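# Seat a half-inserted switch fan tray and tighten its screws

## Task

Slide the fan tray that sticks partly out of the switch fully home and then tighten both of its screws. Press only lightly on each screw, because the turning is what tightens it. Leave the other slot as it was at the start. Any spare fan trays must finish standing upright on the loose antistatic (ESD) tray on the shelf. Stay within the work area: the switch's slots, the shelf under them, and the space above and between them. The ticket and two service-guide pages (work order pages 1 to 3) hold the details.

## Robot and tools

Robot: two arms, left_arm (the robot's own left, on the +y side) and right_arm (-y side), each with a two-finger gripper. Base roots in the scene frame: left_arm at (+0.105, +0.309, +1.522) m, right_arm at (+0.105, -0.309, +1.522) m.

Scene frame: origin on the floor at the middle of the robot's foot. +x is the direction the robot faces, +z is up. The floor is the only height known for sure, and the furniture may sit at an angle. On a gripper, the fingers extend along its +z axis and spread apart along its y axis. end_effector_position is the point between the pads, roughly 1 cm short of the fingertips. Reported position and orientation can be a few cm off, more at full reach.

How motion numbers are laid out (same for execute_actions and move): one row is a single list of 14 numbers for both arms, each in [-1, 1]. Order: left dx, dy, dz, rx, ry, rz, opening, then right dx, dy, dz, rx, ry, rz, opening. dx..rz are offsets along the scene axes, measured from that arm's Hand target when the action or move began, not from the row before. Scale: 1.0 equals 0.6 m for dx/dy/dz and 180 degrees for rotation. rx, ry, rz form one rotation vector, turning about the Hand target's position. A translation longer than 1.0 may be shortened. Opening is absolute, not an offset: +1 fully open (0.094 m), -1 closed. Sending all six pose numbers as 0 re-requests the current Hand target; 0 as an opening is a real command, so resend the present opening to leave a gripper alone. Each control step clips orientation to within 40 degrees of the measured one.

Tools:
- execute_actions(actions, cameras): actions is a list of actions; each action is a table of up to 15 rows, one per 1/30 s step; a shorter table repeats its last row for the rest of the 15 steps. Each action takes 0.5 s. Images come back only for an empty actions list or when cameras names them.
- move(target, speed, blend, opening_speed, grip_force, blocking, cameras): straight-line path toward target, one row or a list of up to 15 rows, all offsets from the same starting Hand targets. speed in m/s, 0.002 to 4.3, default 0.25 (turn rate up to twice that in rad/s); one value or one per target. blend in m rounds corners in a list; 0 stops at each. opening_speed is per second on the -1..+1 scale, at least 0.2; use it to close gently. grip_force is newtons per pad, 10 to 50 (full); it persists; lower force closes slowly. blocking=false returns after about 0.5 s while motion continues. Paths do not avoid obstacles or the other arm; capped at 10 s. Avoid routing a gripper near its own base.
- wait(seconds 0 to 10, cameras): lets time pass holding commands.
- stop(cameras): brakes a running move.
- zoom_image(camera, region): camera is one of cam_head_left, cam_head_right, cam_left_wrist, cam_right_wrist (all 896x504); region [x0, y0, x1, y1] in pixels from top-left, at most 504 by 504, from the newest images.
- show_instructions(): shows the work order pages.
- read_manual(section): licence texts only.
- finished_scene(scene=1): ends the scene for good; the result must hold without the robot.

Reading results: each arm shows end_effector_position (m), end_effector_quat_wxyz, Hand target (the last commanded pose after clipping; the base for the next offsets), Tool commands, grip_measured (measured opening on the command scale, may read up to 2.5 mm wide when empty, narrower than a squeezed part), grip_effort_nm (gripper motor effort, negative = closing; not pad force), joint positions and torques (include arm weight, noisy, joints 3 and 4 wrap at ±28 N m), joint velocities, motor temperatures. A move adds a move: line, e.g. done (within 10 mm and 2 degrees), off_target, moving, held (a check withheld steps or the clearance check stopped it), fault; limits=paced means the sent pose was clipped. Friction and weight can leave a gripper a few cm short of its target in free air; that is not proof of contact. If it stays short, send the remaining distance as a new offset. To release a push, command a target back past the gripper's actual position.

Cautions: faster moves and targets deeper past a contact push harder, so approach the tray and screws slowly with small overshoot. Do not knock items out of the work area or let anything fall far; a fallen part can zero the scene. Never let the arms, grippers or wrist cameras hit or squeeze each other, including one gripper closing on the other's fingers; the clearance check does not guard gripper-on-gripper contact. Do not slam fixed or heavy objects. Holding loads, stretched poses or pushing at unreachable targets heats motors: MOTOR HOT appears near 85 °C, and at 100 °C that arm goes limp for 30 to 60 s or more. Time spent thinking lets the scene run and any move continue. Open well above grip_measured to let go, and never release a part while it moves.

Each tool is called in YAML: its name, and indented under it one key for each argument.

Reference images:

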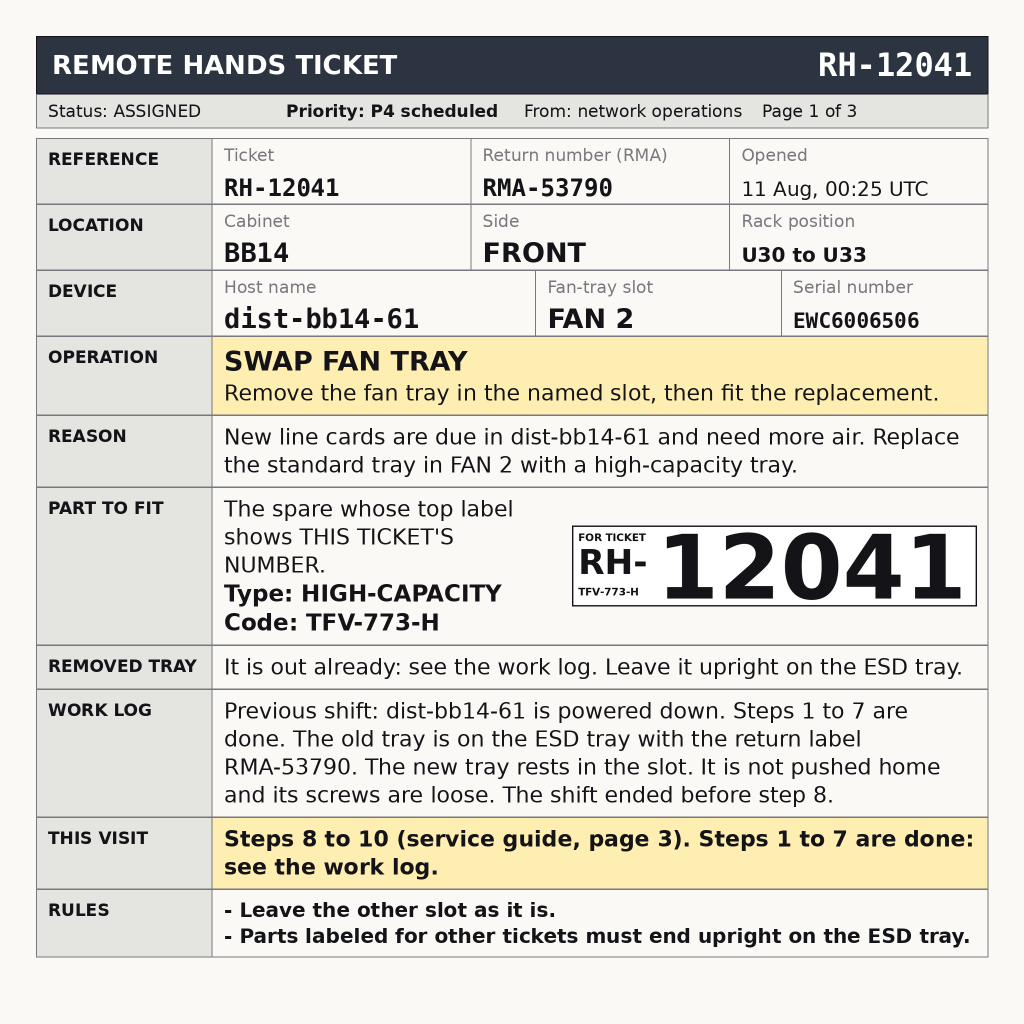

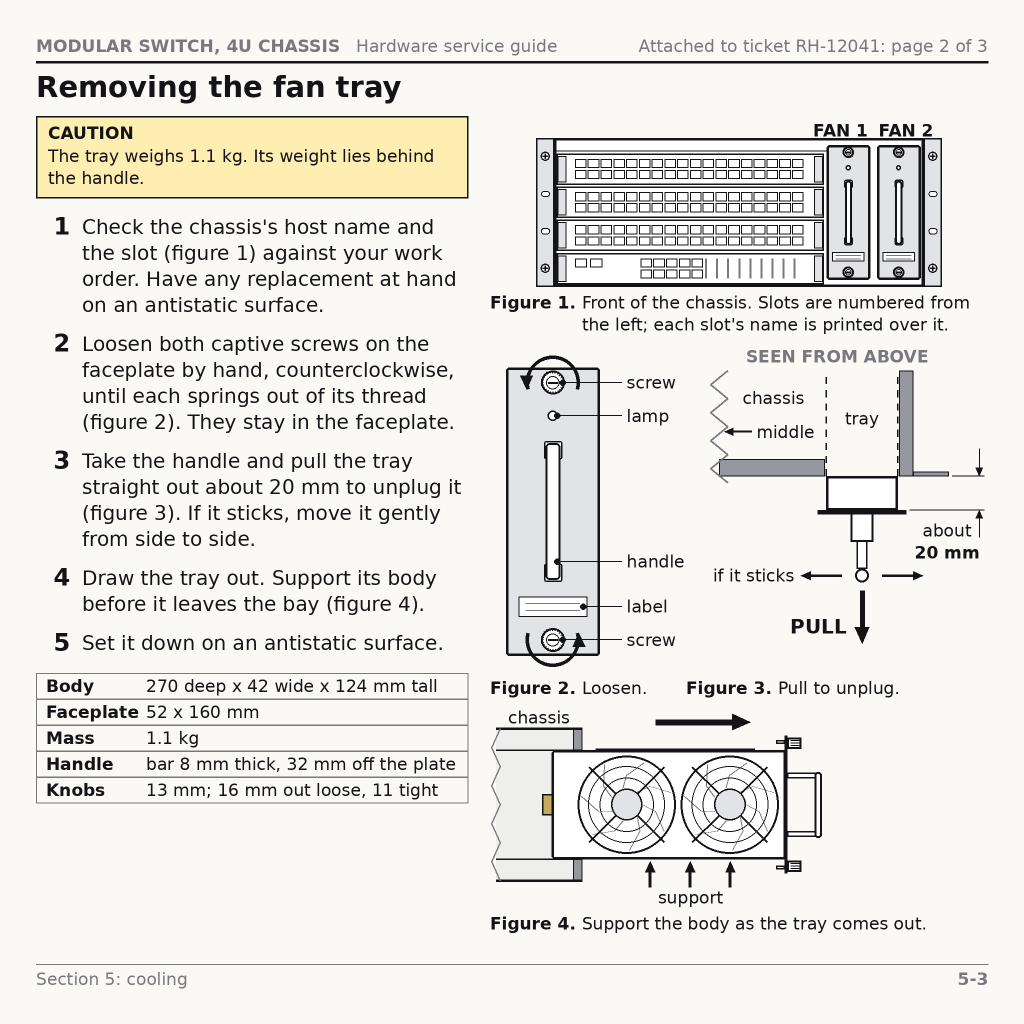

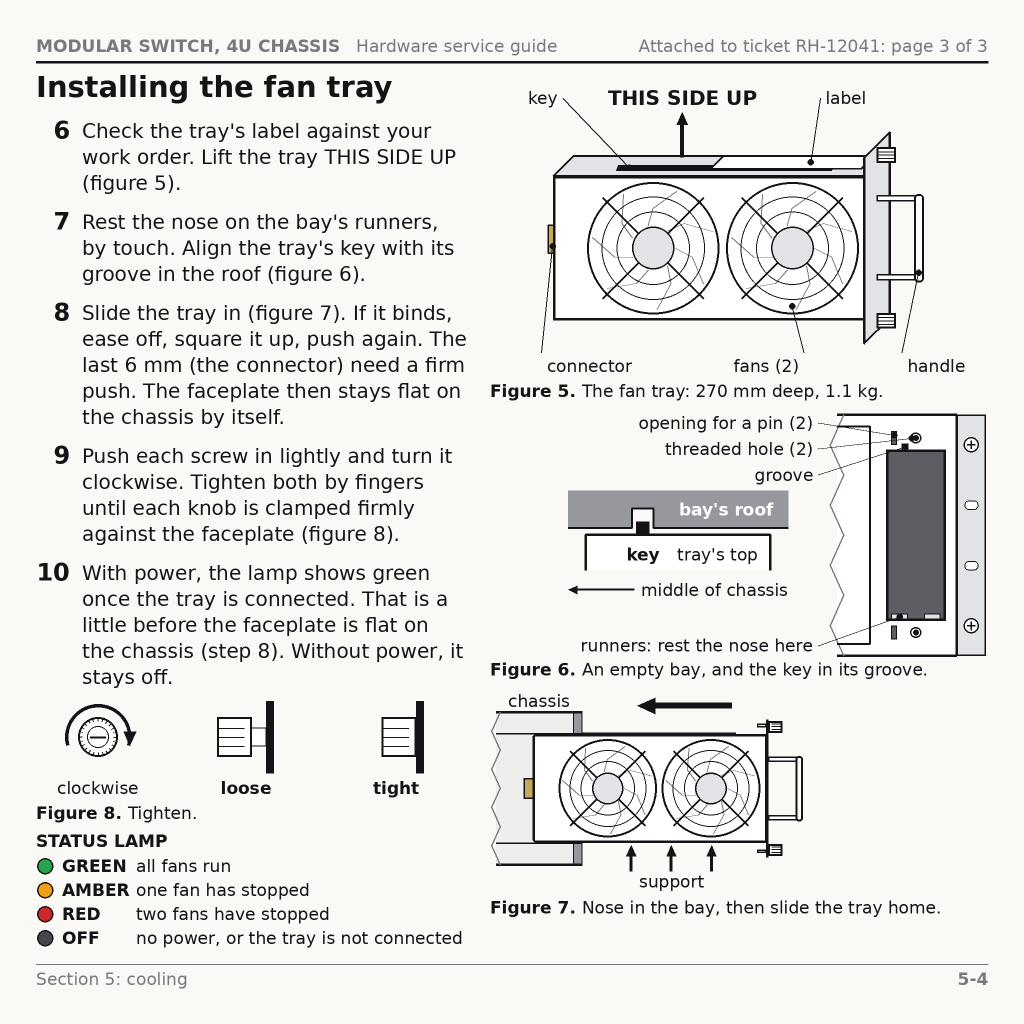

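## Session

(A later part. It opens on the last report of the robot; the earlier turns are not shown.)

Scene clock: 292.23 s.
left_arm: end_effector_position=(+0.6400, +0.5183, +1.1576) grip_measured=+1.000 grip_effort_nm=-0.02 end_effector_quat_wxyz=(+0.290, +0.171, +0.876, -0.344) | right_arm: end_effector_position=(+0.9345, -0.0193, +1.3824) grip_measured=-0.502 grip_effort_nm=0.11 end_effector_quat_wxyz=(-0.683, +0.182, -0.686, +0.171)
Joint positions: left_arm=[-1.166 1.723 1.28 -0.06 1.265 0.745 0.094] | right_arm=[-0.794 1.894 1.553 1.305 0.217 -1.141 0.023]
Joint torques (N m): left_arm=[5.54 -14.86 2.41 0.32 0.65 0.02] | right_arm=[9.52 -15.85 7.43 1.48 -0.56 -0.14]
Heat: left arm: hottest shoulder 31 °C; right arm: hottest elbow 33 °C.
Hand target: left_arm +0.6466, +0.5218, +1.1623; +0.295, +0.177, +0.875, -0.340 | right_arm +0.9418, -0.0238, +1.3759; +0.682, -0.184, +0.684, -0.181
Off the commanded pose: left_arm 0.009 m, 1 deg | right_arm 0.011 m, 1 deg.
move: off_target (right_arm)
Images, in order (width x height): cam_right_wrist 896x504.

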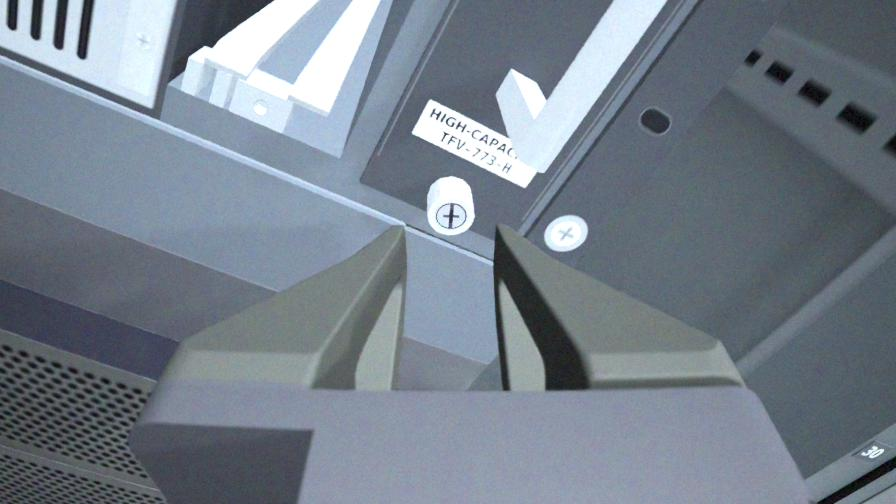

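move:
  target:
    - [0,0,0,0,0,0,1,0.040,0,0,0,0,0,-0.5]
    - [0,0,0,0,0,0,1,0.040,0,0,0,0,0,-0.85]
    - [0,0,0,0,0,0,1,0.058,0.003,0.0095,0.05,0,0,-0.85]
    - [0,0,0,0,0,0,1,0.058,0.004,0.0095,0.49,0,0,-0.85]
    - [0,0,0,0,0,0,1,0.058,0.004,0.0095,0.98,0,0,-0.85]
  speed: [0.25,0.7,0.2,1.0,1.0]
  blend: [0,0,0,0.02,0]
  cameras: []

move:
  target:
    - [0,0,0,0,0,0,1,-0.025,0,0.004,0,0,0,-0.85]
    - [0,0,0,0,0,0,1,-0.025,0,0.004,0,0,0,-0.5]
    - [0,0,0,0,0,0,1,-0.088,-0.004,0.004,-0.2,0,0,-0.5]
    - [0,0,0,0,0,0,1,-0.088,-0.004,0.045,-0.6,0,0,-0.5]
    - [0,0,0,0,0,0,1,-0.088,-0.0038,-0.0095,-0.98,0,0,-0.5]
    - [0,0,0,0,0,0,1,-0.058,-0.0038,-0.0095,-0.98,0,0,-0.5]
  speed: [0.3,0.5,0.5,0.7,0.7,0.2]
  blend: [0,0,0.01,0.01,0,0]
  cameras: []

move:
  target:
    - [0,0,0,0,0,0,1,0.040,0,0,0,0,0,-0.5]
    - [0,0,0,0,0,0,1,0.040,0,0,0,0,0,-0.85]
    - [0,0,0,0,0,0,1,0.058,0.003,0.0095,0.05,0,0,-0.85]
    - [0,0,0,0,0,0,1,0.058,0.004,0.0095,0.49,0,0,-0.85]
    - [0,0,0,0,0,0,1,0.058,0.004,0.0095,0.98,0,0,-0.85]
  speed: [0.25,0.7,0.2,1.0,1.0]
  blend: [0,0,0,0.02,0]
  cameras: []

move:
  target:
    - [0,0,0,0,0,0,1,-0.025,0,0.004,0,0,0,-0.85]
    - [0,0,0,0,0,0,1,-0.025,0,0.004,0,0,0,-0.5]
    - [0,0,0,0,0,0,1,-0.088,-0.004,0.004,-0.2,0,0,-0.5]
    - [0,0,0,0,0,0,1,-0.088,-0.004,0.045,-0.6,0,0,-0.5]
    - [0,0,0,0,0,0,1,-0.088,-0.0038,-0.0095,-0.98,0,0,-0.5]
    - [0,0,0,0,0,0,1,-0.058,-0.0038,-0.0095,-0.98,0,0,-0.5]
  speed: [0.3,0.5,0.5,0.7,0.7,0.2]
  blend: [0,0,0.01,0.01,0,0]
  cameras: ["cam_right_wrist"]

zoom_image:
  camera: "cam_right_wrist"
  region: [350, 130, 550, 280]

Scene clock: 301.30 s.
left_arm: end_effector_position=(+0.6400, +0.5183, +1.1576) grip_measured=+1.000 grip_effort_nm=-0.02 end_effector_quat_wxyz=(+0.290, +0.171, +0.876, -0.344) | right_arm: end_effector_position=(+0.9587, -0.0162, +1.3845) grip_measured=-0.765 grip_effort_nm=-1.03 end_effector_quat_wxyz=(+0.212, +0.674, +0.212, +0.675)
Joint positions: left_arm=[-1.166 1.723 1.28 -0.06 1.265 0.745 0.094] | right_arm=[-0.795 1.923 1.646 1.257 0.22 1.893 0.011]
Joint torques (N m): left_arm=[5.77 -15.03 2.33 0.31 0.64 0.03] | right_arm=[9.29 -16.56 9.98 0.14 -0.89 0.17]
Heat: left arm: hottest shoulder 31 °C; right arm: hottest elbow 33 °C.
Hand target: left_arm +0.6466, +0.5218, +1.1623; +0.295, +0.177, +0.875, -0.340 | right_arm +0.9767, -0.0213, +1.3817; +0.206, +0.675, +0.203, +0.679
Off the commanded pose: left_arm 0.009 m, 1 deg | right_arm 0.019 m, 1 deg.
move: off_target (right_arm); target 2's new opening was sent with right_arm's hand 0.011 m and 1 deg from that target
No camera images: "cameras" was empty.

Scene clock: 306.83 s.
left_arm: end_effector_position=(+0.6400, +0.5183, +1.1576) grip_measured=+1.000 grip_effort_nm=-0.02 end_effector_quat_wxyz=(+0.290, +0.171, +0.876, -0.344) | right_arm: end_effector_position=(+0.9345, -0.0191, +1.3824) grip_measured=-0.502 grip_effort_nm=0.11 end_effector_quat_wxyz=(-0.683, +0.182, -0.687, +0.171)
Joint positions: left_arm=[-1.166 1.723 1.28 -0.06 1.265 0.745 0.094] | right_arm=[-0.793 1.894 1.553 1.305 0.217 -1.141 0.023]
Joint torques (N m): left_arm=[5.6 -14.68 2.43 0.35 0.63 0.04] | right_arm=[9.05 -15.85 7.43 1.44 -0.57 -0.14]
Heat: left arm: hottest shoulder 31 °C; right arm: hottest elbow 33 °C.
Hand target: left_arm +0.6466, +0.5218, +1.1623; +0.295, +0.177, +0.875, -0.340 | right_arm +0.9418, -0.0236, +1.3759; +0.681, -0.184, +0.685, -0.181
Off the commanded pose: left_arm 0.009 m, 1 deg | right_arm 0.011 m, 1 deg.
move: off_target (right_arm)
No camera images: "cameras" was empty.

Scene clock: 312.43 s.
left_arm: end_effector_position=(+0.6400, +0.5183, +1.1576) grip_measured=+1.000 grip_effort_nm=-0.02 end_effector_quat_wxyz=(+0.290, +0.171, +0.876, -0.344) | right_arm: end_effector_position=(+0.9595, -0.0035, +1.3924) grip_measured=-0.851 grip_effort_nm=0.04 end_effector_quat_wxyz=(+0.199, +0.668, +0.208, +0.687)
Joint positions: left_arm=[-1.166 1.723 1.28 -0.06 1.265 0.745 0.094] | right_arm=[-0.78 1.932 1.663 1.256 0.2 1.905 0.007]
Joint torques (N m): left_arm=[5.77 -14.97 2.47 0.25 0.66 0.03] | right_arm=[8.53 -17.2 8.47 0.24 -0.04 0.05]
Heat: left arm: hottest shoulder 31 °C; right arm: hottest elbow 33 °C.
Hand target: left_arm +0.6466, +0.5218, +1.1623; +0.295, +0.177, +0.875, -0.340 | right_arm +0.9766, -0.0212, +1.3816; +0.206, +0.675, +0.203, +0.679
Off the commanded pose: left_arm 0.009 m, 1 deg | right_arm 0.027 m, 2 deg.
move: off_target (right_arm); target 2's new opening was sent with right_arm's hand 0.011 m and 1 deg from that target; limits=paced
No camera images: "cameras" was empty.

Scene clock: 318.13 s.
left_arm: end_effector_position=(+0.6400, +0.5183, +1.1576) grip_measured=+1.000 grip_effort_nm=-0.02 end_effector_quat_wxyz=(+0.290, +0.171, +0.876, -0.344) | right_arm: end_effector_position=(+0.9343, -0.0188, +1.3823) grip_measured=-0.502 grip_effort_nm=0.13 end_effector_quat_wxyz=(-0.683, +0.182, -0.687, +0.171)
Joint positions: left_arm=[-1.166 1.723 1.28 -0.06 1.265 0.745 0.094] | right_arm=[-0.793 1.895 1.553 1.305 0.218 -1.142 0.023]
Joint torques (N m): left_arm=[5.66 -15.15 2.4 0.31 0.65 0.03] | right_arm=[9.41 -15.15 7.42 1.33 -0.56 -0.14]
Heat: left arm: hottest shoulder 31 °C; right arm: hottest elbow 33 °C.
Hand target: left_arm +0.6466, +0.5218, +1.1623; +0.295, +0.177, +0.875, -0.340 | right_arm +0.9419, -0.0235, +1.3761; +0.681, -0.184, +0.685, -0.181
Off the commanded pose: left_arm 0.009 m, 1 deg | right_arm 0.011 m, 1 deg.
move: off_target (right_arm); target 2's new opening was sent with right_arm's hand 0.020 m and 2 deg from that target
Images, in order (width x height): cam_right_wrist 896x504.

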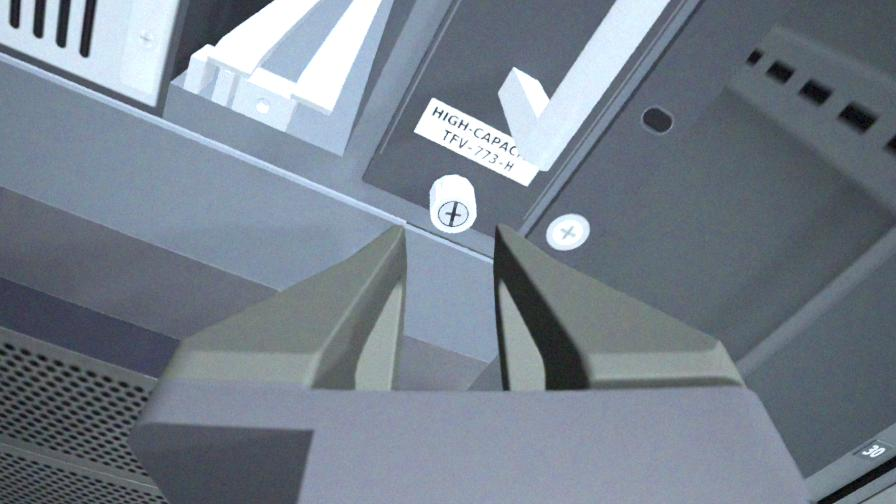

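Scaled by 2.520 from the camera's 896x504 image, which has a finer 1280x720 frame.

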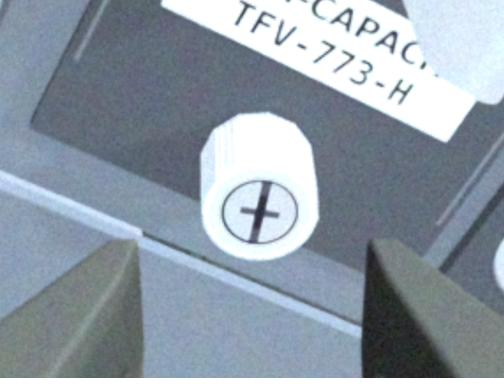

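move:
  target:
    - [0,0,0,0,0,0,1,0.044,0,0,0,0,0,-0.5]
    - [0,0,0,0,0,0,1,0.044,0,0,0,0,0,-0.9]
    - [0,0,0,0,0,0,1,0.05,0.003,0.009,0.15,0,0,-0.9]
  speed: [0.25,0.7,0.4]
  cameras: ["cam_right_wrist"]

zoom_image:
  camera: "cam_right_wrist"
  region: [350, 180, 550, 330]

Scene clock: 324.07 s.
left_arm: end_effector_position=(+0.6400, +0.5183, +1.1576) grip_measured=+1.000 grip_effort_nm=-0.02 end_effector_quat_wxyz=(+0.290, +0.171, +0.876, -0.344) | right_arm: end_effector_position=(+0.9601, -0.0188, +1.3812) grip_measured=-0.766 grip_effort_nm=-1.03 end_effector_quat_wxyz=(+0.702, -0.056, +0.708, -0.047)
Joint positions: left_arm=[-1.166 1.723 1.28 -0.06 1.265 0.745 0.094] | right_arm=[-0.803 1.915 1.64 1.236 0.213 -0.775 0.011]
Joint torques (N m): left_arm=[5.66 -14.92 2.4 0.38 0.64 0.04] | right_arm=[9.88 -16.32 8.91 0.9 -0.58 0.74]
Heat: left arm: hottest shoulder 31 °C; right arm: hottest elbow 33 °C.
Hand target: left_arm +0.6466, +0.5218, +1.1623; +0.295, +0.177, +0.875, -0.340 | right_arm +0.9718, -0.0217, +1.3813; +0.705, -0.020, +0.708, -0.017
Off the commanded pose: left_arm 0.009 m, 1 deg | right_arm 0.012 m, 5 deg.
move: off_target (right_arm); target 2's new opening was sent with right_arm's hand 0.012 m and 1 deg from that target
Images, in order (width x height): cam_right_wrist 896x504.

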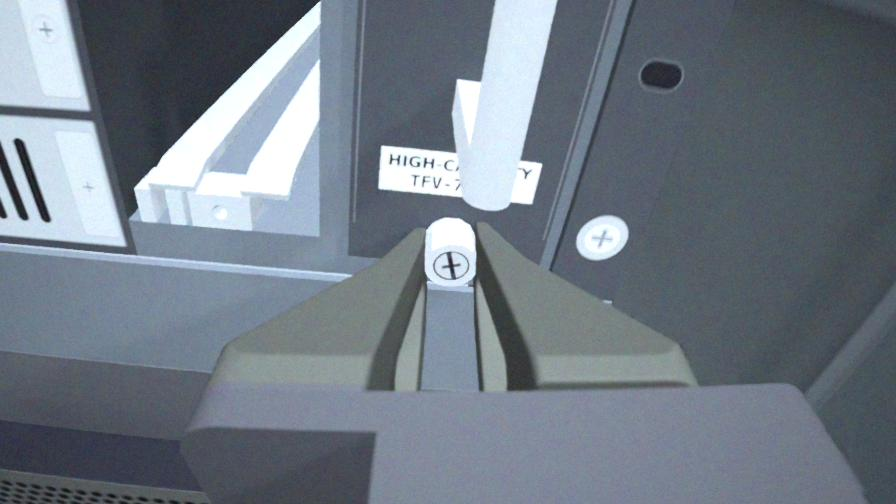

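Scaled by 2.520 from the camera's 896x504 image, which has a finer 1280x720 frame.

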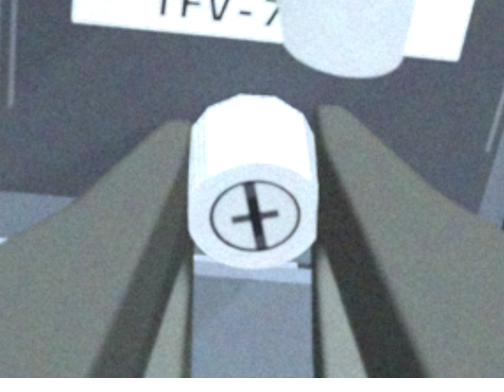

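move:
  target: [0,0,0,0,0,0,1,0,0,0,0.08,0,0,-1]
  speed: 0.3
  cameras: ["cam_right_wrist"]

zoom_image:
  camera: "cam_right_wrist"
  region: [350, 180, 550, 330]

Scene clock: 326.37 s.
left_arm: end_effector_position=(+0.6400, +0.5183, +1.1576) grip_measured=+1.000 grip_effort_nm=-0.02 end_effector_quat_wxyz=(+0.290, +0.171, +0.876, -0.344) | right_arm: end_effector_position=(+0.9601, -0.0180, +1.3803) grip_measured=-0.766 grip_effort_nm=-1.03 end_effector_quat_wxyz=(+0.701, +0.033, +0.711, +0.044)
Joint positions: left_arm=[-1.166 1.723 1.28 -0.06 1.265 0.745 0.094] | right_arm=[-0.803 1.915 1.64 1.231 0.212 -0.519 0.011]
Joint torques (N m): left_arm=[5.66 -15.03 2.41 0.36 0.65 0.03] | right_arm=[9.99 -16.67 8.83 1.17 -0.63 0.7]
Heat: left arm: hottest shoulder 31 °C; right arm: hottest elbow 33 °C.
Hand target: left_arm +0.6466, +0.5218, +1.1623; +0.295, +0.177, +0.875, -0.340 | right_arm +0.9718, -0.0216, +1.3813; +0.702, +0.068, +0.705, +0.072
Off the commanded pose: left_arm 0.009 m, 1 deg | right_arm 0.012 m, 5 deg.
move: off_target (right_arm)
Images, in order (width x height): cam_right_wrist 896x504.

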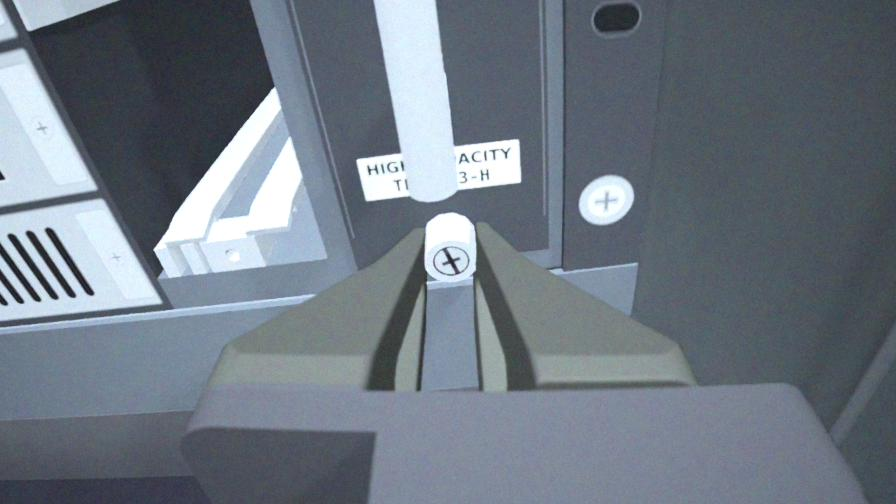

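Scaled by 2.520 from the camera's 896x504 image, which has a finer 1280x720 frame.

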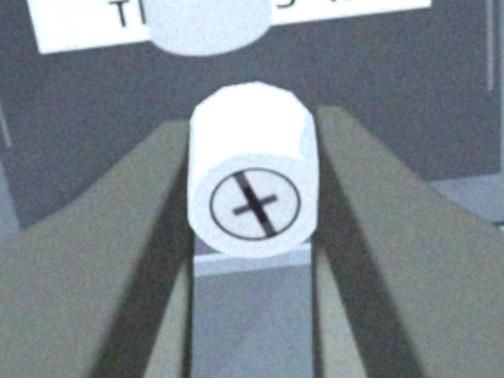

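move:
  target:
    - [0,0,0,0,0,0,1,-0.01,0,0,0,0,0,-0.4]
    - [0,0,0,0,0,0,1,-0.11,0,0,0,0,0,-0.5]
    - [0,0,0,0,0,0,1,-0.11,-0.004,0.298,-0.222,0,0,-0.5]
    - [0,0,0,0,0,0,1,-0.11,-0.004,0.2303,-0.222,0,0,-0.5]
    - [0,0,0,0,0,0,1,-0.05,-0.004,0.2303,-0.222,0,0,-0.5]
  speed: [0.3,0.3,0.3,0.3,0.2]
  cameras: ["cam_right_wrist"]

zoom_image:
  camera: "cam_right_wrist"
  region: [350, 130, 550, 280]

Scene clock: 334.87 s.
left_arm: end_effector_position=(+0.6400, +0.5183, +1.1576) grip_measured=+1.000 grip_effort_nm=-0.02 end_effector_quat_wxyz=(+0.290, +0.171, +0.876, -0.344) | right_arm: end_effector_position=(+0.9314, -0.0204, +1.5208) grip_measured=-0.498 grip_effort_nm=-0.13 end_effector_quat_wxyz=(-0.681, +0.184, -0.688, +0.171)
Joint positions: left_arm=[-1.166 1.723 1.28 -0.06 1.265 0.745 0.094] | right_arm=[-0.641 1.645 1.41 1.226 0.305 -1.274 0.024]
Joint torques (N m): left_arm=[5.66 -15.09 2.41 0.35 0.63 0.01] | right_arm=[8.64 -13.8 8.46 1.25 -0.77 0.1]
Heat: left arm: hottest shoulder 31 °C; right arm: hottest elbow 32 °C.
Hand target: left_arm +0.6466, +0.5218, +1.1623; +0.295, +0.177, +0.875, -0.340 | right_arm +0.9417, -0.0240, +1.5194; +0.684, -0.176, +0.687, -0.173
Off the commanded pose: left_arm 0.009 m, 1 deg | right_arm 0.011 m, 1 deg.
move: off_target (right_arm); target 2's new opening was sent with right_arm's hand 0.019 m and 2 deg from that target
Images, in order (width x height): cam_right_wrist 896x504.

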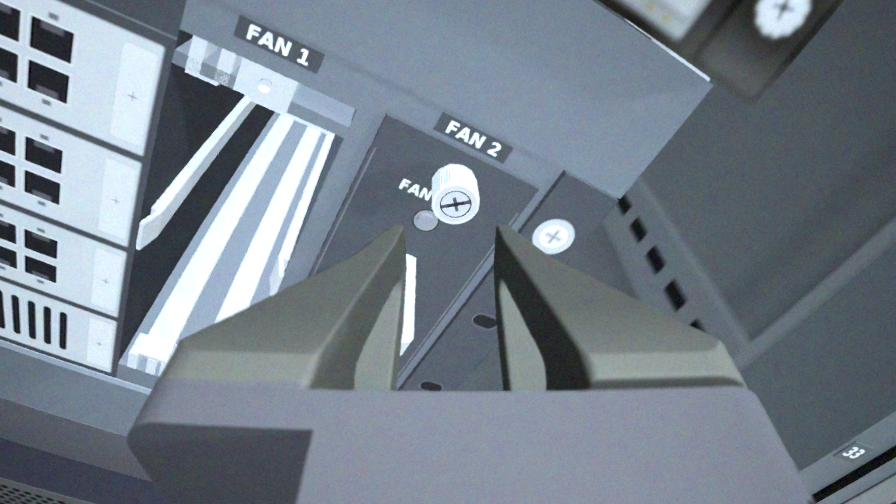

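Scaled by 2.520 from the camera's 896x504 image, which has a finer 1280x720 frame.

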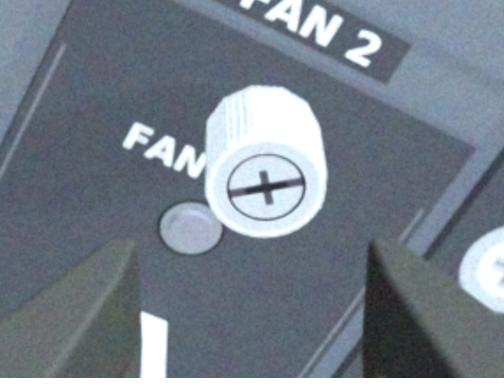

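move:
  target:
    - [0,0,0,0,0,0,1,-0.02,0,0.055,0,0,0,-0.5]
    - [0,0,0,0,0,0,1,-0.02,0,0.006,0,0,0,-0.5]
    - [0,0,0,0,0,0,1,0.03,0,0.006,0,0,0,-0.5]
  speed: [0.4,0.4,0.2]
  cameras: ["cam_right_wrist"]

Scene clock: 339.27 s.
left_arm: end_effector_position=(+0.6400, +0.5183, +1.1576) grip_measured=+1.000 grip_effort_nm=-0.02 end_effector_quat_wxyz=(+0.290, +0.171, +0.876, -0.344) | right_arm: end_effector_position=(+0.9494, -0.0207, +1.5249) grip_measured=-0.498 grip_effort_nm=-0.13 end_effector_quat_wxyz=(-0.681, +0.184, -0.688, +0.171)
Joint positions: left_arm=[-1.166 1.723 1.28 -0.06 1.265 0.745 0.094] | right_arm=[-0.646 1.653 1.466 1.178 0.302 -1.269 0.024]
Joint torques (N m): left_arm=[5.6 -14.86 2.37 0.35 0.67 0.01] | right_arm=[8.53 -13.98 8.84 1.31 -0.74 0.08]
Heat: left arm: hottest shoulder 31 °C; right arm: hottest elbow 32 °C.
Hand target: left_arm +0.6466, +0.5218, +1.1623; +0.295, +0.177, +0.875, -0.340 | right_arm +0.9598, -0.0241, +1.5232; +0.684, -0.176, +0.687, -0.173
Off the commanded pose: left_arm 0.009 m, 1 deg | right_arm 0.011 m, 1 deg.
move: off_target (right_arm)
Images, in order (width x height): cam_right_wrist 896x504.

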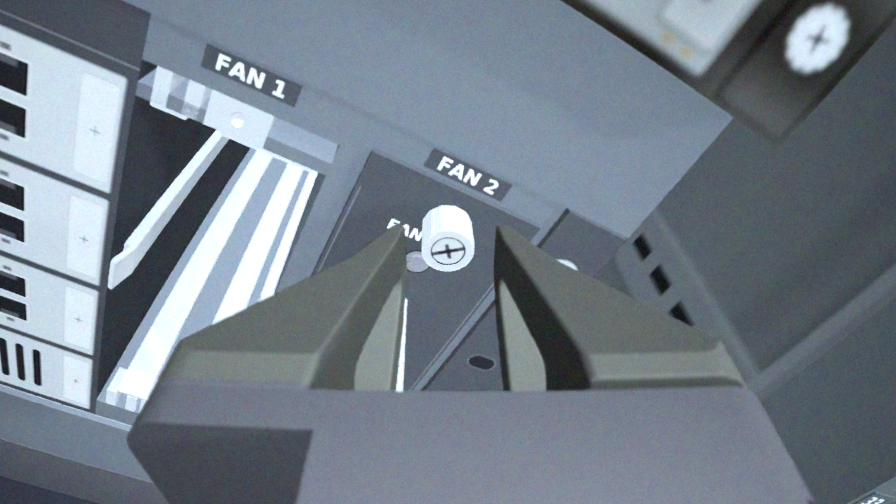

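move:
  target:
    - [0,0,0,0,0,0,1,0.006,0,0,0,0,0,-0.5]
    - [0,0,0,0,0,0,1,0.006,0,0,0,0,0,-0.9]
    - [0,0,0,0,0,0,1,0.038,0.003,0.003,0.05,0,0,-0.9]
  speed: [0.2,0.7,0.15]
  cameras: []

move:
  target:
    - [0,0,0,0,0,0,1,0,0.002,0,0.44,0,0,-0.9]
    - [0,0,0,0,0,0,1,0,0.002,0,0.94,0,0,-0.9]
  speed: [1.0,1.0]
  blend: [0.02,0]
  cameras: ["cam_right_wrist"]

Scene clock: 343.07 s.
left_arm: end_effector_position=(+0.6400, +0.5183, +1.1576) grip_measured=+1.000 grip_effort_nm=-0.02 end_effector_quat_wxyz=(+0.290, +0.171, +0.876, -0.344) | right_arm: end_effector_position=(+0.9552, -0.0182, +1.5246) grip_measured=-0.771 grip_effort_nm=-1.03 end_effector_quat_wxyz=(-0.692, +0.129, -0.701, +0.114)
Joint positions: left_arm=[-1.166 1.723 1.28 -0.06 1.265 0.745 0.094] | right_arm=[-0.647 1.661 1.488 1.158 0.3 -1.105 0.011]
Joint torques (N m): left_arm=[5.36 -15.09 2.43 0.29 0.65 0.05] | right_arm=[8.41 -13.27 13.18 -0.17 -0.89 0.07]
Heat: left arm: hottest shoulder 31 °C; right arm: hottest elbow 33 °C.
Hand target: left_arm +0.6466, +0.5218, +1.1623; +0.295, +0.177, +0.875, -0.340 | right_arm +0.9825, -0.0222, +1.5247; +0.695, -0.122, +0.699, -0.118
Off the commanded pose: left_arm 0.009 m, 1 deg | right_arm 0.028 m, 1 deg.
move: off_target (right_arm); target 2's new opening was sent with right_arm's hand 0.012 m and 1 deg from that target
No camera images: "cameras" was empty.

Scene clock: 346.03 s.
left_arm: end_effector_position=(+0.6400, +0.5183, +1.1576) grip_measured=+1.000 grip_effort_nm=-0.02 end_effector_quat_wxyz=(+0.290, +0.171, +0.876, -0.344) | right_arm: end_effector_position=(+0.9559, -0.0163, +1.5264) grip_measured=-0.771 grip_effort_nm=-1.03 end_effector_quat_wxyz=(+0.193, +0.682, +0.187, +0.681)
Joint positions: left_arm=[-1.166 1.723 1.28 -0.06 1.265 0.745 0.094] | right_arm=[-0.64 1.683 1.508 1.195 0.311 1.823 0.011]
Joint torques (N m): left_arm=[5.77 -14.86 2.37 0.32 0.67 0.02] | right_arm=[8.12 -14.45 12.1 -0.98 -1.51 0.17]
Heat: left arm: hottest shoulder 31 °C; right arm: hottest elbow 33 °C.
Hand target: left_arm +0.6466, +0.5218, +1.1623; +0.295, +0.177, +0.875, -0.340 | right_arm +0.9826, -0.0211, +1.5248; +0.187, +0.681, +0.184, +0.684
Off the commanded pose: left_arm 0.009 m, 1 deg | right_arm 0.027 m, 1 deg.
move: off_target (right_arm)
Images, in order (width x height): cam_right_wrist 896x504.

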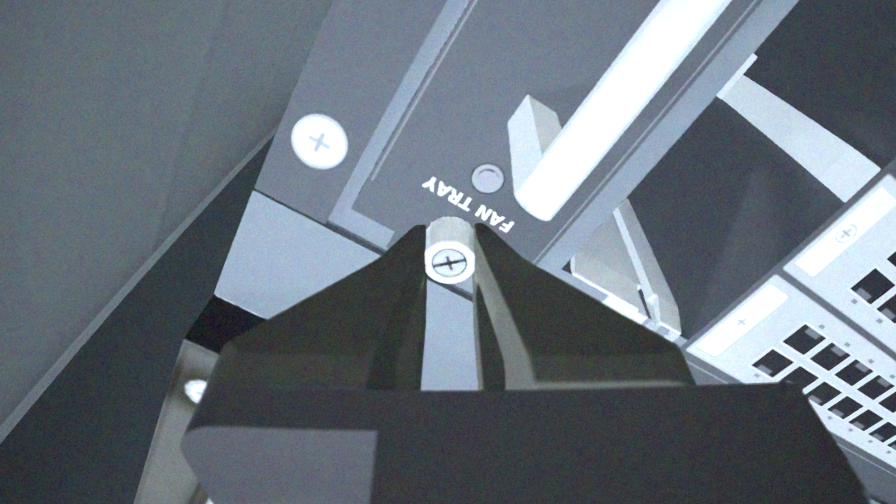

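move:
  target:
    - [0,0,0,0,0,0,1,-0.025,0,0.002,0,0,0,-0.9]
    - [0,0,0,0,0,0,1,-0.025,0,0.002,0,0,0,-0.5]
    - [0,0,0,0,0,0,1,-0.093,-0.004,0.004,-0.2,0,0,-0.5]
    - [0,0,0,0,0,0,1,-0.093,-0.005,0.05,-0.6,0,0,-0.5]
    - [0,0,0,0,0,0,1,-0.093,-0.005,-0.0026,-0.97,0,0,-0.5]
    - [0,0,0,0,0,0,1,-0.032,-0.005,-0.0026,-0.97,0,0,-0.5]
  speed: [0.3,0.5,0.5,0.7,0.7,0.25]
  blend: [0,0,0.01,0.01,0,0]
  cameras: ["cam_right_wrist"]

zoom_image:
  camera: "cam_right_wrist"
  region: [350, 150, 550, 300]

Scene clock: 352.83 s.
left_arm: end_effector_position=(+0.6400, +0.5183, +1.1576) grip_measured=+1.000 grip_effort_nm=-0.02 end_effector_quat_wxyz=(+0.290, +0.171, +0.876, -0.344) | right_arm: end_effector_position=(+0.9527, -0.0205, +1.5243) grip_measured=-0.502 grip_effort_nm=0.12 end_effector_quat_wxyz=(-0.686, +0.159, -0.695, +0.145)
Joint positions: left_arm=[-1.166 1.723 1.28 -0.06 1.265 0.745 0.094] | right_arm=[-0.648 1.656 1.477 1.167 0.3 -1.192 0.023]
Joint torques (N m): left_arm=[5.6 -14.97 2.41 0.35 0.66 0.02] | right_arm=[8.7 -14.15 9.14 1.18 -0.76 -0.03]
Heat: left arm: hottest shoulder 31 °C; right arm: hottest elbow 33 °C.
Hand target: left_arm +0.6466, +0.5218, +1.1623; +0.295, +0.177, +0.875, -0.340 | right_arm +0.9634, -0.0241, +1.5232; +0.689, -0.154, +0.692, -0.151
Off the commanded pose: left_arm 0.009 m, 1 deg | right_arm 0.011 m, 1 deg.
move: off_target (right_arm); target 2's new opening was sent with right_arm's hand 0.013 m and 1 deg from that target
Images, in order (width x height): cam_right_wrist 896x504.

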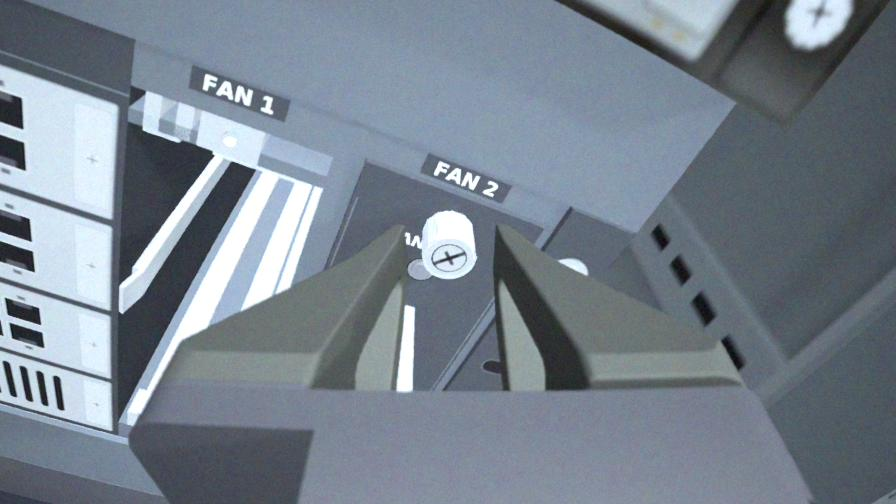

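Scaled by 2.520 from the camera's 896x504 image, which has a finer 1280x720 frame.

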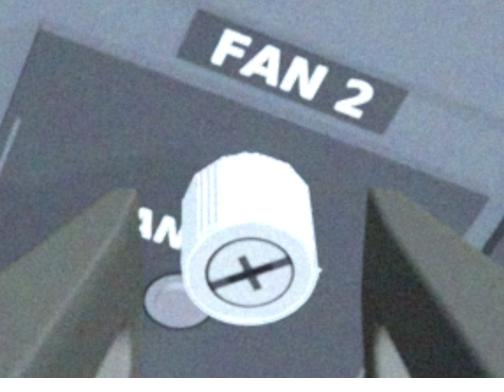

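move:
  target:
    - [0,0,0,0,0,0,1,0.0,0,0,0,0,0,-0.9]
    - [0,0,0,0,0,0,1,0.032,0.005,0.0026,0.05,0,0,-0.9]
    - [0,0,0,0,0,0,1,0.032,0.005,0.0026,0.49,0,0,-0.9]
    - [0,0,0,0,0,0,1,0.032,0.005,0.0026,0.985,0,0,-0.9]
  speed: [0.7,0.2,1.0,1.0]
  blend: [0,0,0.02,0]
  cameras: []

move:
  target:
    - [0,0,0,0,0,0,1,-0.025,0,0.002,0,0,0,-0.9]
    - [0,0,0,0,0,0,1,-0.025,0,0.002,0,0,0,-0.5]
    - [0,0,0,0,0,0,1,-0.093,-0.004,0.004,-0.2,0,0,-0.5]
    - [0,0,0,0,0,0,1,-0.093,-0.005,0.05,-0.6,0,0,-0.5]
    - [0,0,0,0,0,0,1,-0.093,-0.005,-0.0026,-0.985,0,0,-0.5]
    - [0,0,0,0,0,0,1,-0.0315,-0.005,-0.0026,-0.985,0,0,-0.5]
  speed: [0.3,0.5,0.5,0.7,0.7,0.25]
  blend: [0,0,0.01,0.01,0,0]
  cameras: []

move:
  target:
    - [0,0,0,0,0,0,1,0.0,0,0,0,0,0,-0.9]
    - [0,0,0,0,0,0,1,0.032,0.005,0.0026,0.05,0,0,-0.9]
    - [0,0,0,0,0,0,1,0.032,0.005,0.0026,0.49,0,0,-0.9]
    - [0,0,0,0,0,0,1,0.032,0.005,0.0026,0.985,0,0,-0.9]
  speed: [0.7,0.2,1.0,1.0]
  blend: [0,0,0.02,0]
  cameras: []

move:
  target:
    - [0,0,0,0,0,0,1,-0.025,0,0.002,0,0,0,-0.9]
    - [0,0,0,0,0,0,1,-0.025,0,0.002,0,0,0,-0.5]
    - [0,0,0,0,0,0,1,-0.093,-0.004,0.004,-0.2,0,0,-0.5]
    - [0,0,0,0,0,0,1,-0.093,-0.005,0.05,-0.6,0,0,-0.5]
    - [0,0,0,0,0,0,1,-0.093,-0.005,-0.0026,-0.985,0,0,-0.5]
    - [0,0,0,0,0,0,1,-0.0315,-0.005,-0.0026,-0.985,0,0,-0.5]
  speed: [0.3,0.5,0.5,0.7,0.7,0.25]
  blend: [0,0,0.01,0.01,0,0]
  cameras: ["cam_right_wrist"]

zoom_image:
  camera: "cam_right_wrist"
  region: [350, 150, 550, 300]

Scene clock: 360.67 s.
left_arm: end_effector_position=(+0.6400, +0.5183, +1.1576) grip_measured=+1.000 grip_effort_nm=-0.02 end_effector_quat_wxyz=(+0.290, +0.171, +0.876, -0.344) | right_arm: end_effector_position=(+0.9562, -0.0158, +1.5276) grip_measured=-0.770 grip_effort_nm=-1.03 end_effector_quat_wxyz=(+0.176, +0.685, +0.170, +0.686)
Joint positions: left_arm=[-1.166 1.723 1.28 -0.06 1.265 0.745 0.094] | right_arm=[-0.639 1.683 1.51 1.195 0.31 1.869 0.011]
Joint torques (N m): left_arm=[5.54 -14.97 2.33 0.35 0.64 0.04] | right_arm=[8.12 -13.8 11.93 -1.1 -1.45 0.19]
Heat: left arm: hottest shoulder 31 °C; right arm: hottest elbow 33 °C.
Hand target: left_arm +0.6466, +0.5218, +1.1623; +0.295, +0.177, +0.875, -0.340 | right_arm +0.9825, -0.0209, +1.5248; +0.170, +0.685, +0.167, +0.688
Off the commanded pose: left_arm 0.009 m, 1 deg | right_arm 0.027 m, 1 deg.
move: off_target (right_arm)
No camera images: "cameras" was empty.

Scene clock: 366.37 s.
left_arm: end_effector_position=(+0.6400, +0.5183, +1.1576) grip_measured=+1.000 grip_effort_nm=-0.02 end_effector_quat_wxyz=(+0.290, +0.171, +0.876, -0.344) | right_arm: end_effector_position=(+0.9529, -0.0203, +1.5242) grip_measured=-0.502 grip_effort_nm=0.12 end_effector_quat_wxyz=(-0.686, +0.159, -0.695, +0.145)
Joint positions: left_arm=[-1.166 1.723 1.28 -0.06 1.265 0.745 0.094] | right_arm=[-0.648 1.657 1.478 1.167 0.3 -1.192 0.023]
Joint torques (N m): left_arm=[5.66 -15.03 2.44 0.39 0.65 0.04] | right_arm=[8.76 -14.45 9.24 1.17 -0.74 -0.03]
Heat: left arm: hottest shoulder 31 °C; right arm: hottest elbow 33 °C.
Hand target: left_arm +0.6466, +0.5218, +1.1623; +0.295, +0.177, +0.875, -0.340 | right_arm +0.9637, -0.0240, +1.5233; +0.689, -0.154, +0.692, -0.151
Off the commanded pose: left_arm 0.009 m, 1 deg | right_arm 0.011 m, 1 deg.
move: off_target (right_arm); target 2's new opening was sent with right_arm's hand 0.013 m and 1 deg from that target
No camera images: "cameras" was empty.

Scene clock: 371.07 s.
left_arm: end_effector_position=(+0.6400, +0.5183, +1.1576) grip_measured=+1.000 grip_effort_nm=-0.02 end_effector_quat_wxyz=(+0.290, +0.171, +0.876, -0.344) | right_arm: end_effector_position=(+0.9543, -0.0159, +1.5275) grip_measured=-0.777 grip_effort_nm=-1.03 end_effector_quat_wxyz=(+0.176, +0.686, +0.169, +0.686)
Joint positions: left_arm=[-1.166 1.723 1.28 -0.06 1.265 0.745 0.094] | right_arm=[-0.637 1.681 1.504 1.201 0.312 1.87 0.01]
Joint torques (N m): left_arm=[5.89 -15.15 2.47 0.31 0.65 0.03] | right_arm=[7.24 -14.04 12.33 -1.37 -1.5 0.16]
Heat: left arm: hottest shoulder 31 °C; right arm: hottest elbow 34 °C.
Hand target: left_arm +0.6466, +0.5218, +1.1623; +0.295, +0.177, +0.875, -0.340 | right_arm +0.9828, -0.0210, +1.5247; +0.170, +0.685, +0.167, +0.688
Off the commanded pose: left_arm 0.009 m, 1 deg | right_arm 0.029 m, 1 deg.
move: off_target (right_arm)
No camera images: "cameras" was empty.

Scene clock: 376.73 s.
left_arm: end_effector_position=(+0.6400, +0.5183, +1.1576) grip_measured=+1.000 grip_effort_nm=-0.02 end_effector_quat_wxyz=(+0.290, +0.171, +0.876, -0.344) | right_arm: end_effector_position=(+0.9532, -0.0205, +1.5244) grip_measured=-0.502 grip_effort_nm=0.12 end_effector_quat_wxyz=(-0.687, +0.159, -0.695, +0.145)
Joint positions: left_arm=[-1.166 1.723 1.28 -0.06 1.265 0.745 0.094] | right_arm=[-0.649 1.657 1.478 1.167 0.3 -1.192 0.023]
Joint torques (N m): left_arm=[5.71 -14.86 2.41 0.32 0.66 0.03] | right_arm=[9.29 -14.15 9.05 1.25 -0.74 -0.02]
Heat: left arm: hottest shoulder 31 °C; right arm: hottest elbow 34 °C.
Hand target: left_arm +0.6466, +0.5218, +1.1623; +0.295, +0.177, +0.875, -0.340 | right_arm +0.9640, -0.0241, +1.5234; +0.689, -0.154, +0.692, -0.151
Off the commanded pose: left_arm 0.009 m, 1 deg | right_arm 0.011 m, 1 deg.
move: off_target (right_arm); target 2's new opening was sent with right_arm's hand 0.015 m and 1 deg from that target
Images, in order (width x height): cam_right_wrist 896x504.

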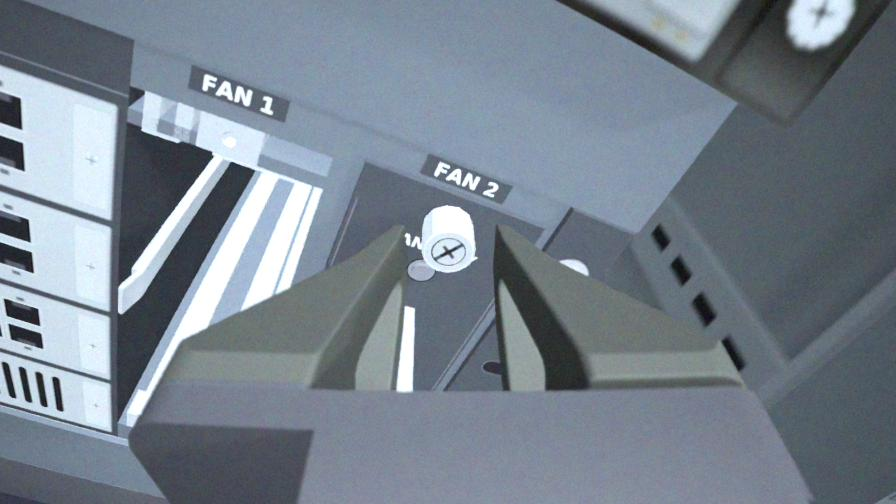

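Scaled by 2.520 from the camera's 896x504 image, which has a finer 1280x720 frame.

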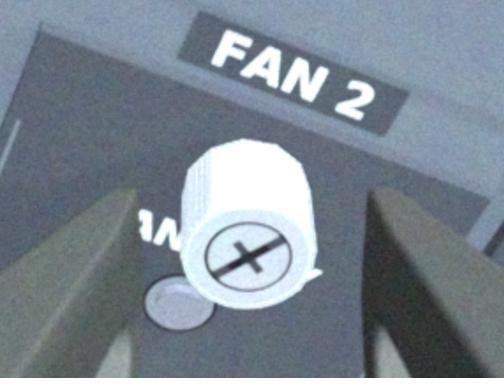

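move:
  target:
    - [0,0,0,0,0,0,1,0.0045,0,0,0,0,0,-0.5]
    - [0,0,0,0,0,0,1,0.0045,0,0,0,0,0,-0.9]
    - [0,0,0,0,0,0,1,0.032,0.005,0.0026,0.05,0,0,-0.9]
    - [0,0,0,0,0,0,1,0.032,0.005,0.0026,0.49,0,0,-0.9]
    - [0,0,0,0,0,0,1,0.032,0.005,0.0026,0.985,0,0,-0.9]
  speed: [0.7,0.7,0.2,1.0,1.0]
  blend: [0,0,0,0.02,0]
  cameras: []

move:
  target:
    - [0,0,0,0,0,0,1,-0.025,0,0.002,0,0,0,-0.9]
    - [0,0,0,0,0,0,1,-0.025,0,0.002,0,0,0,-0.5]
    - [0,0,0,0,0,0,1,-0.093,-0.004,0.004,-0.2,0,0,-0.5]
    - [0,0,0,0,0,0,1,-0.093,-0.005,0.05,-0.6,0,0,-0.5]
    - [0,0,0,0,0,0,1,-0.093,-0.005,-0.0026,-0.985,0,0,-0.5]
    - [0,0,0,0,0,0,1,-0.026,-0.005,-0.0026,-0.985,0,0,-0.5]
  speed: [0.3,0.5,0.5,0.7,0.7,0.25]
  blend: [0,0,0.01,0.01,0,0]
  cameras: []

move:
  target:
    - [0,0,0,0,0,0,1,0.0,0,0,0,0,0,-0.9]
    - [0,0,0,0,0,0,1,0.0265,0.005,0.0026,0.05,0,0,-0.9]
    - [0,0,0,0,0,0,1,0.0265,0.005,0.0026,0.49,0,0,-0.9]
    - [0,0,0,0,0,0,1,0.0265,0.005,0.0026,0.985,0,0,-0.9]
  speed: [0.7,0.2,1.0,1.0]
  blend: [0,0,0.02,0]
  cameras: []

move:
  target:
    - [0,0,0,0,0,0,1,-0.025,0,0.002,0,0,0,-0.9]
    - [0,0,0,0,0,0,1,-0.025,0,0.002,0,0,0,-0.5]
    - [0,0,0,0,0,0,1,-0.093,-0.004,0.004,-0.2,0,0,-0.5]
    - [0,0,0,0,0,0,1,-0.093,-0.005,0.05,-0.6,0,0,-0.5]
    - [0,0,0,0,0,0,1,-0.093,-0.005,-0.0026,-0.985,0,0,-0.5]
    - [0,0,0,0,0,0,1,-0.0255,-0.005,-0.0026,-0.985,0,0,-0.5]
  speed: [0.3,0.5,0.5,0.7,0.7,0.25]
  blend: [0,0,0.01,0.01,0,0]
  cameras: ["cam_right_wrist"]

zoom_image:
  camera: "cam_right_wrist"
  region: [350, 150, 550, 300]

Scene clock: 385.57 s.
left_arm: end_effector_position=(+0.6400, +0.5183, +1.1576) grip_measured=+1.000 grip_effort_nm=-0.02 end_effector_quat_wxyz=(+0.290, +0.171, +0.876, -0.344) | right_arm: end_effector_position=(+0.9575, -0.0166, +1.5268) grip_measured=-0.772 grip_effort_nm=-1.03 end_effector_quat_wxyz=(+0.176, +0.686, +0.171, +0.685)
Joint positions: left_arm=[-1.166 1.723 1.28 -0.06 1.265 0.745 0.094] | right_arm=[-0.641 1.682 1.512 1.188 0.31 1.871 0.011]
Joint torques (N m): left_arm=[5.71 -14.92 2.44 0.31 0.66 0.03] | right_arm=[8.29 -14.04 12 -0.9 -1.44 0.15]
Heat: left arm: hottest shoulder 31 °C; right arm: hottest elbow 34 °C.
Hand target: left_arm +0.6466, +0.5218, +1.1623; +0.295, +0.177, +0.875, -0.340 | right_arm +0.9833, -0.0211, +1.5251; +0.170, +0.685, +0.167, +0.688
Off the commanded pose: left_arm 0.009 m, 1 deg | right_arm 0.026 m, 1 deg.
move: off_target (right_arm); target 2's new opening was sent with right_arm's hand 0.011 m and 1 deg from that target
No camera images: "cameras" was empty.

Scene clock: 391.23 s.
left_arm: end_effector_position=(+0.6400, +0.5183, +1.1576) grip_measured=+1.000 grip_effort_nm=-0.02 end_effector_quat_wxyz=(+0.290, +0.171, +0.876, -0.344) | right_arm: end_effector_position=(+0.9566, -0.0202, +1.5243) grip_measured=-0.502 grip_effort_nm=0.12 end_effector_quat_wxyz=(-0.686, +0.159, -0.695, +0.145)
Joint positions: left_arm=[-1.166 1.723 1.28 -0.06 1.265 0.745 0.094] | right_arm=[-0.65 1.661 1.49 1.157 0.299 -1.192 0.023]
Joint torques (N m): left_arm=[5.48 -14.97 2.44 0.29 0.68 0.03] | right_arm=[8.82 -14.1 9.1 1.31 -0.72 -0.02]
Heat: left arm: hottest shoulder 31 °C; right arm: hottest elbow 34 °C.
Hand target: left_arm +0.6466, +0.5218, +1.1623; +0.295, +0.177, +0.875, -0.340 | right_arm +0.9675, -0.0239, +1.5233; +0.689, -0.154, +0.692, -0.151
Off the commanded pose: left_arm 0.009 m, 1 deg | right_arm 0.012 m, 1 deg.
move: off_target (right_arm); target 2's new opening was sent with right_arm's hand 0.012 m and 1 deg from that target
No camera images: "cameras" was empty.

Scene clock: 395.90 s.
left_arm: end_effector_position=(+0.6400, +0.5183, +1.1576) grip_measured=+1.000 grip_effort_nm=-0.02 end_effector_quat_wxyz=(+0.290, +0.171, +0.876, -0.344) | right_arm: end_effector_position=(+0.9581, -0.0159, +1.5280) grip_measured=-0.769 grip_effort_nm=-1.03 end_effector_quat_wxyz=(+0.177, +0.685, +0.171, +0.686)
Joint positions: left_arm=[-1.166 1.723 1.28 -0.06 1.265 0.745 0.094] | right_arm=[-0.639 1.684 1.515 1.19 0.31 1.869 0.011]
Joint torques (N m): left_arm=[5.54 -15.27 2.36 0.38 0.64 0.03] | right_arm=[8.35 -13.98 11.89 -0.96 -1.4 0.17]
Heat: left arm: hottest shoulder 31 °C; right arm: hottest elbow 34 °C.
Hand target: left_arm +0.6466, +0.5218, +1.1623; +0.295, +0.177, +0.875, -0.340 | right_arm +0.9836, -0.0211, +1.5251; +0.171, +0.685, +0.167, +0.688
Off the commanded pose: left_arm 0.009 m, 1 deg | right_arm 0.026 m, 1 deg.
move: off_target (right_arm)
No camera images: "cameras" was empty.

Scene clock: 401.57 s.
left_arm: end_effector_position=(+0.6400, +0.5183, +1.1576) grip_measured=+1.000 grip_effort_nm=-0.02 end_effector_quat_wxyz=(+0.290, +0.171, +0.876, -0.344) | right_arm: end_effector_position=(+0.9573, -0.0203, +1.5244) grip_measured=-0.502 grip_effort_nm=0.12 end_effector_quat_wxyz=(-0.686, +0.160, -0.695, +0.145)
Joint positions: left_arm=[-1.166 1.723 1.28 -0.06 1.265 0.745 0.094] | right_arm=[-0.65 1.661 1.492 1.155 0.299 -1.192 0.023]
Joint torques (N m): left_arm=[5.6 -14.92 2.4 0.36 0.65 0.04] | right_arm=[8.88 -14.04 9.13 1.17 -0.72 -0.02]
Heat: left arm: hottest shoulder 31 °C; right arm: hottest elbow 34 °C.
Hand target: left_arm +0.6466, +0.5218, +1.1623; +0.295, +0.177, +0.875, -0.340 | right_arm +0.9682, -0.0240, +1.5234; +0.689, -0.154, +0.692, -0.151
Off the commanded pose: left_arm 0.009 m, 1 deg | right_arm 0.012 m, 1 deg.
move: off_target (right_arm); target 2's new opening was sent with right_arm's hand 0.012 m and 1 deg from that target
Images, in order (width x height): cam_right_wrist 896x504.

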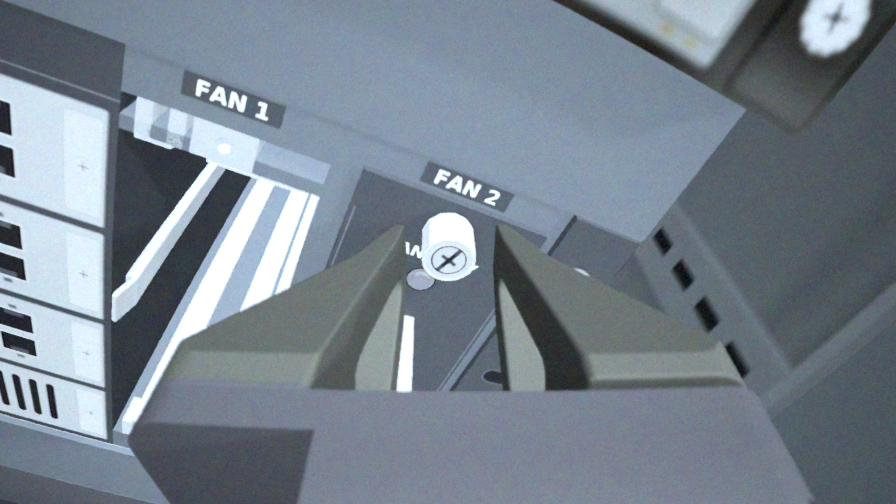

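Scaled by 2.520 from the camera's 896x504 image, which has a finer 1280x720 frame.

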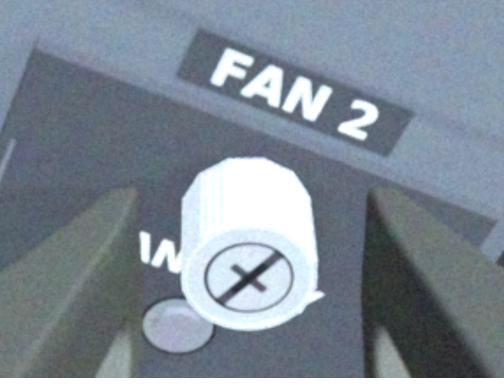

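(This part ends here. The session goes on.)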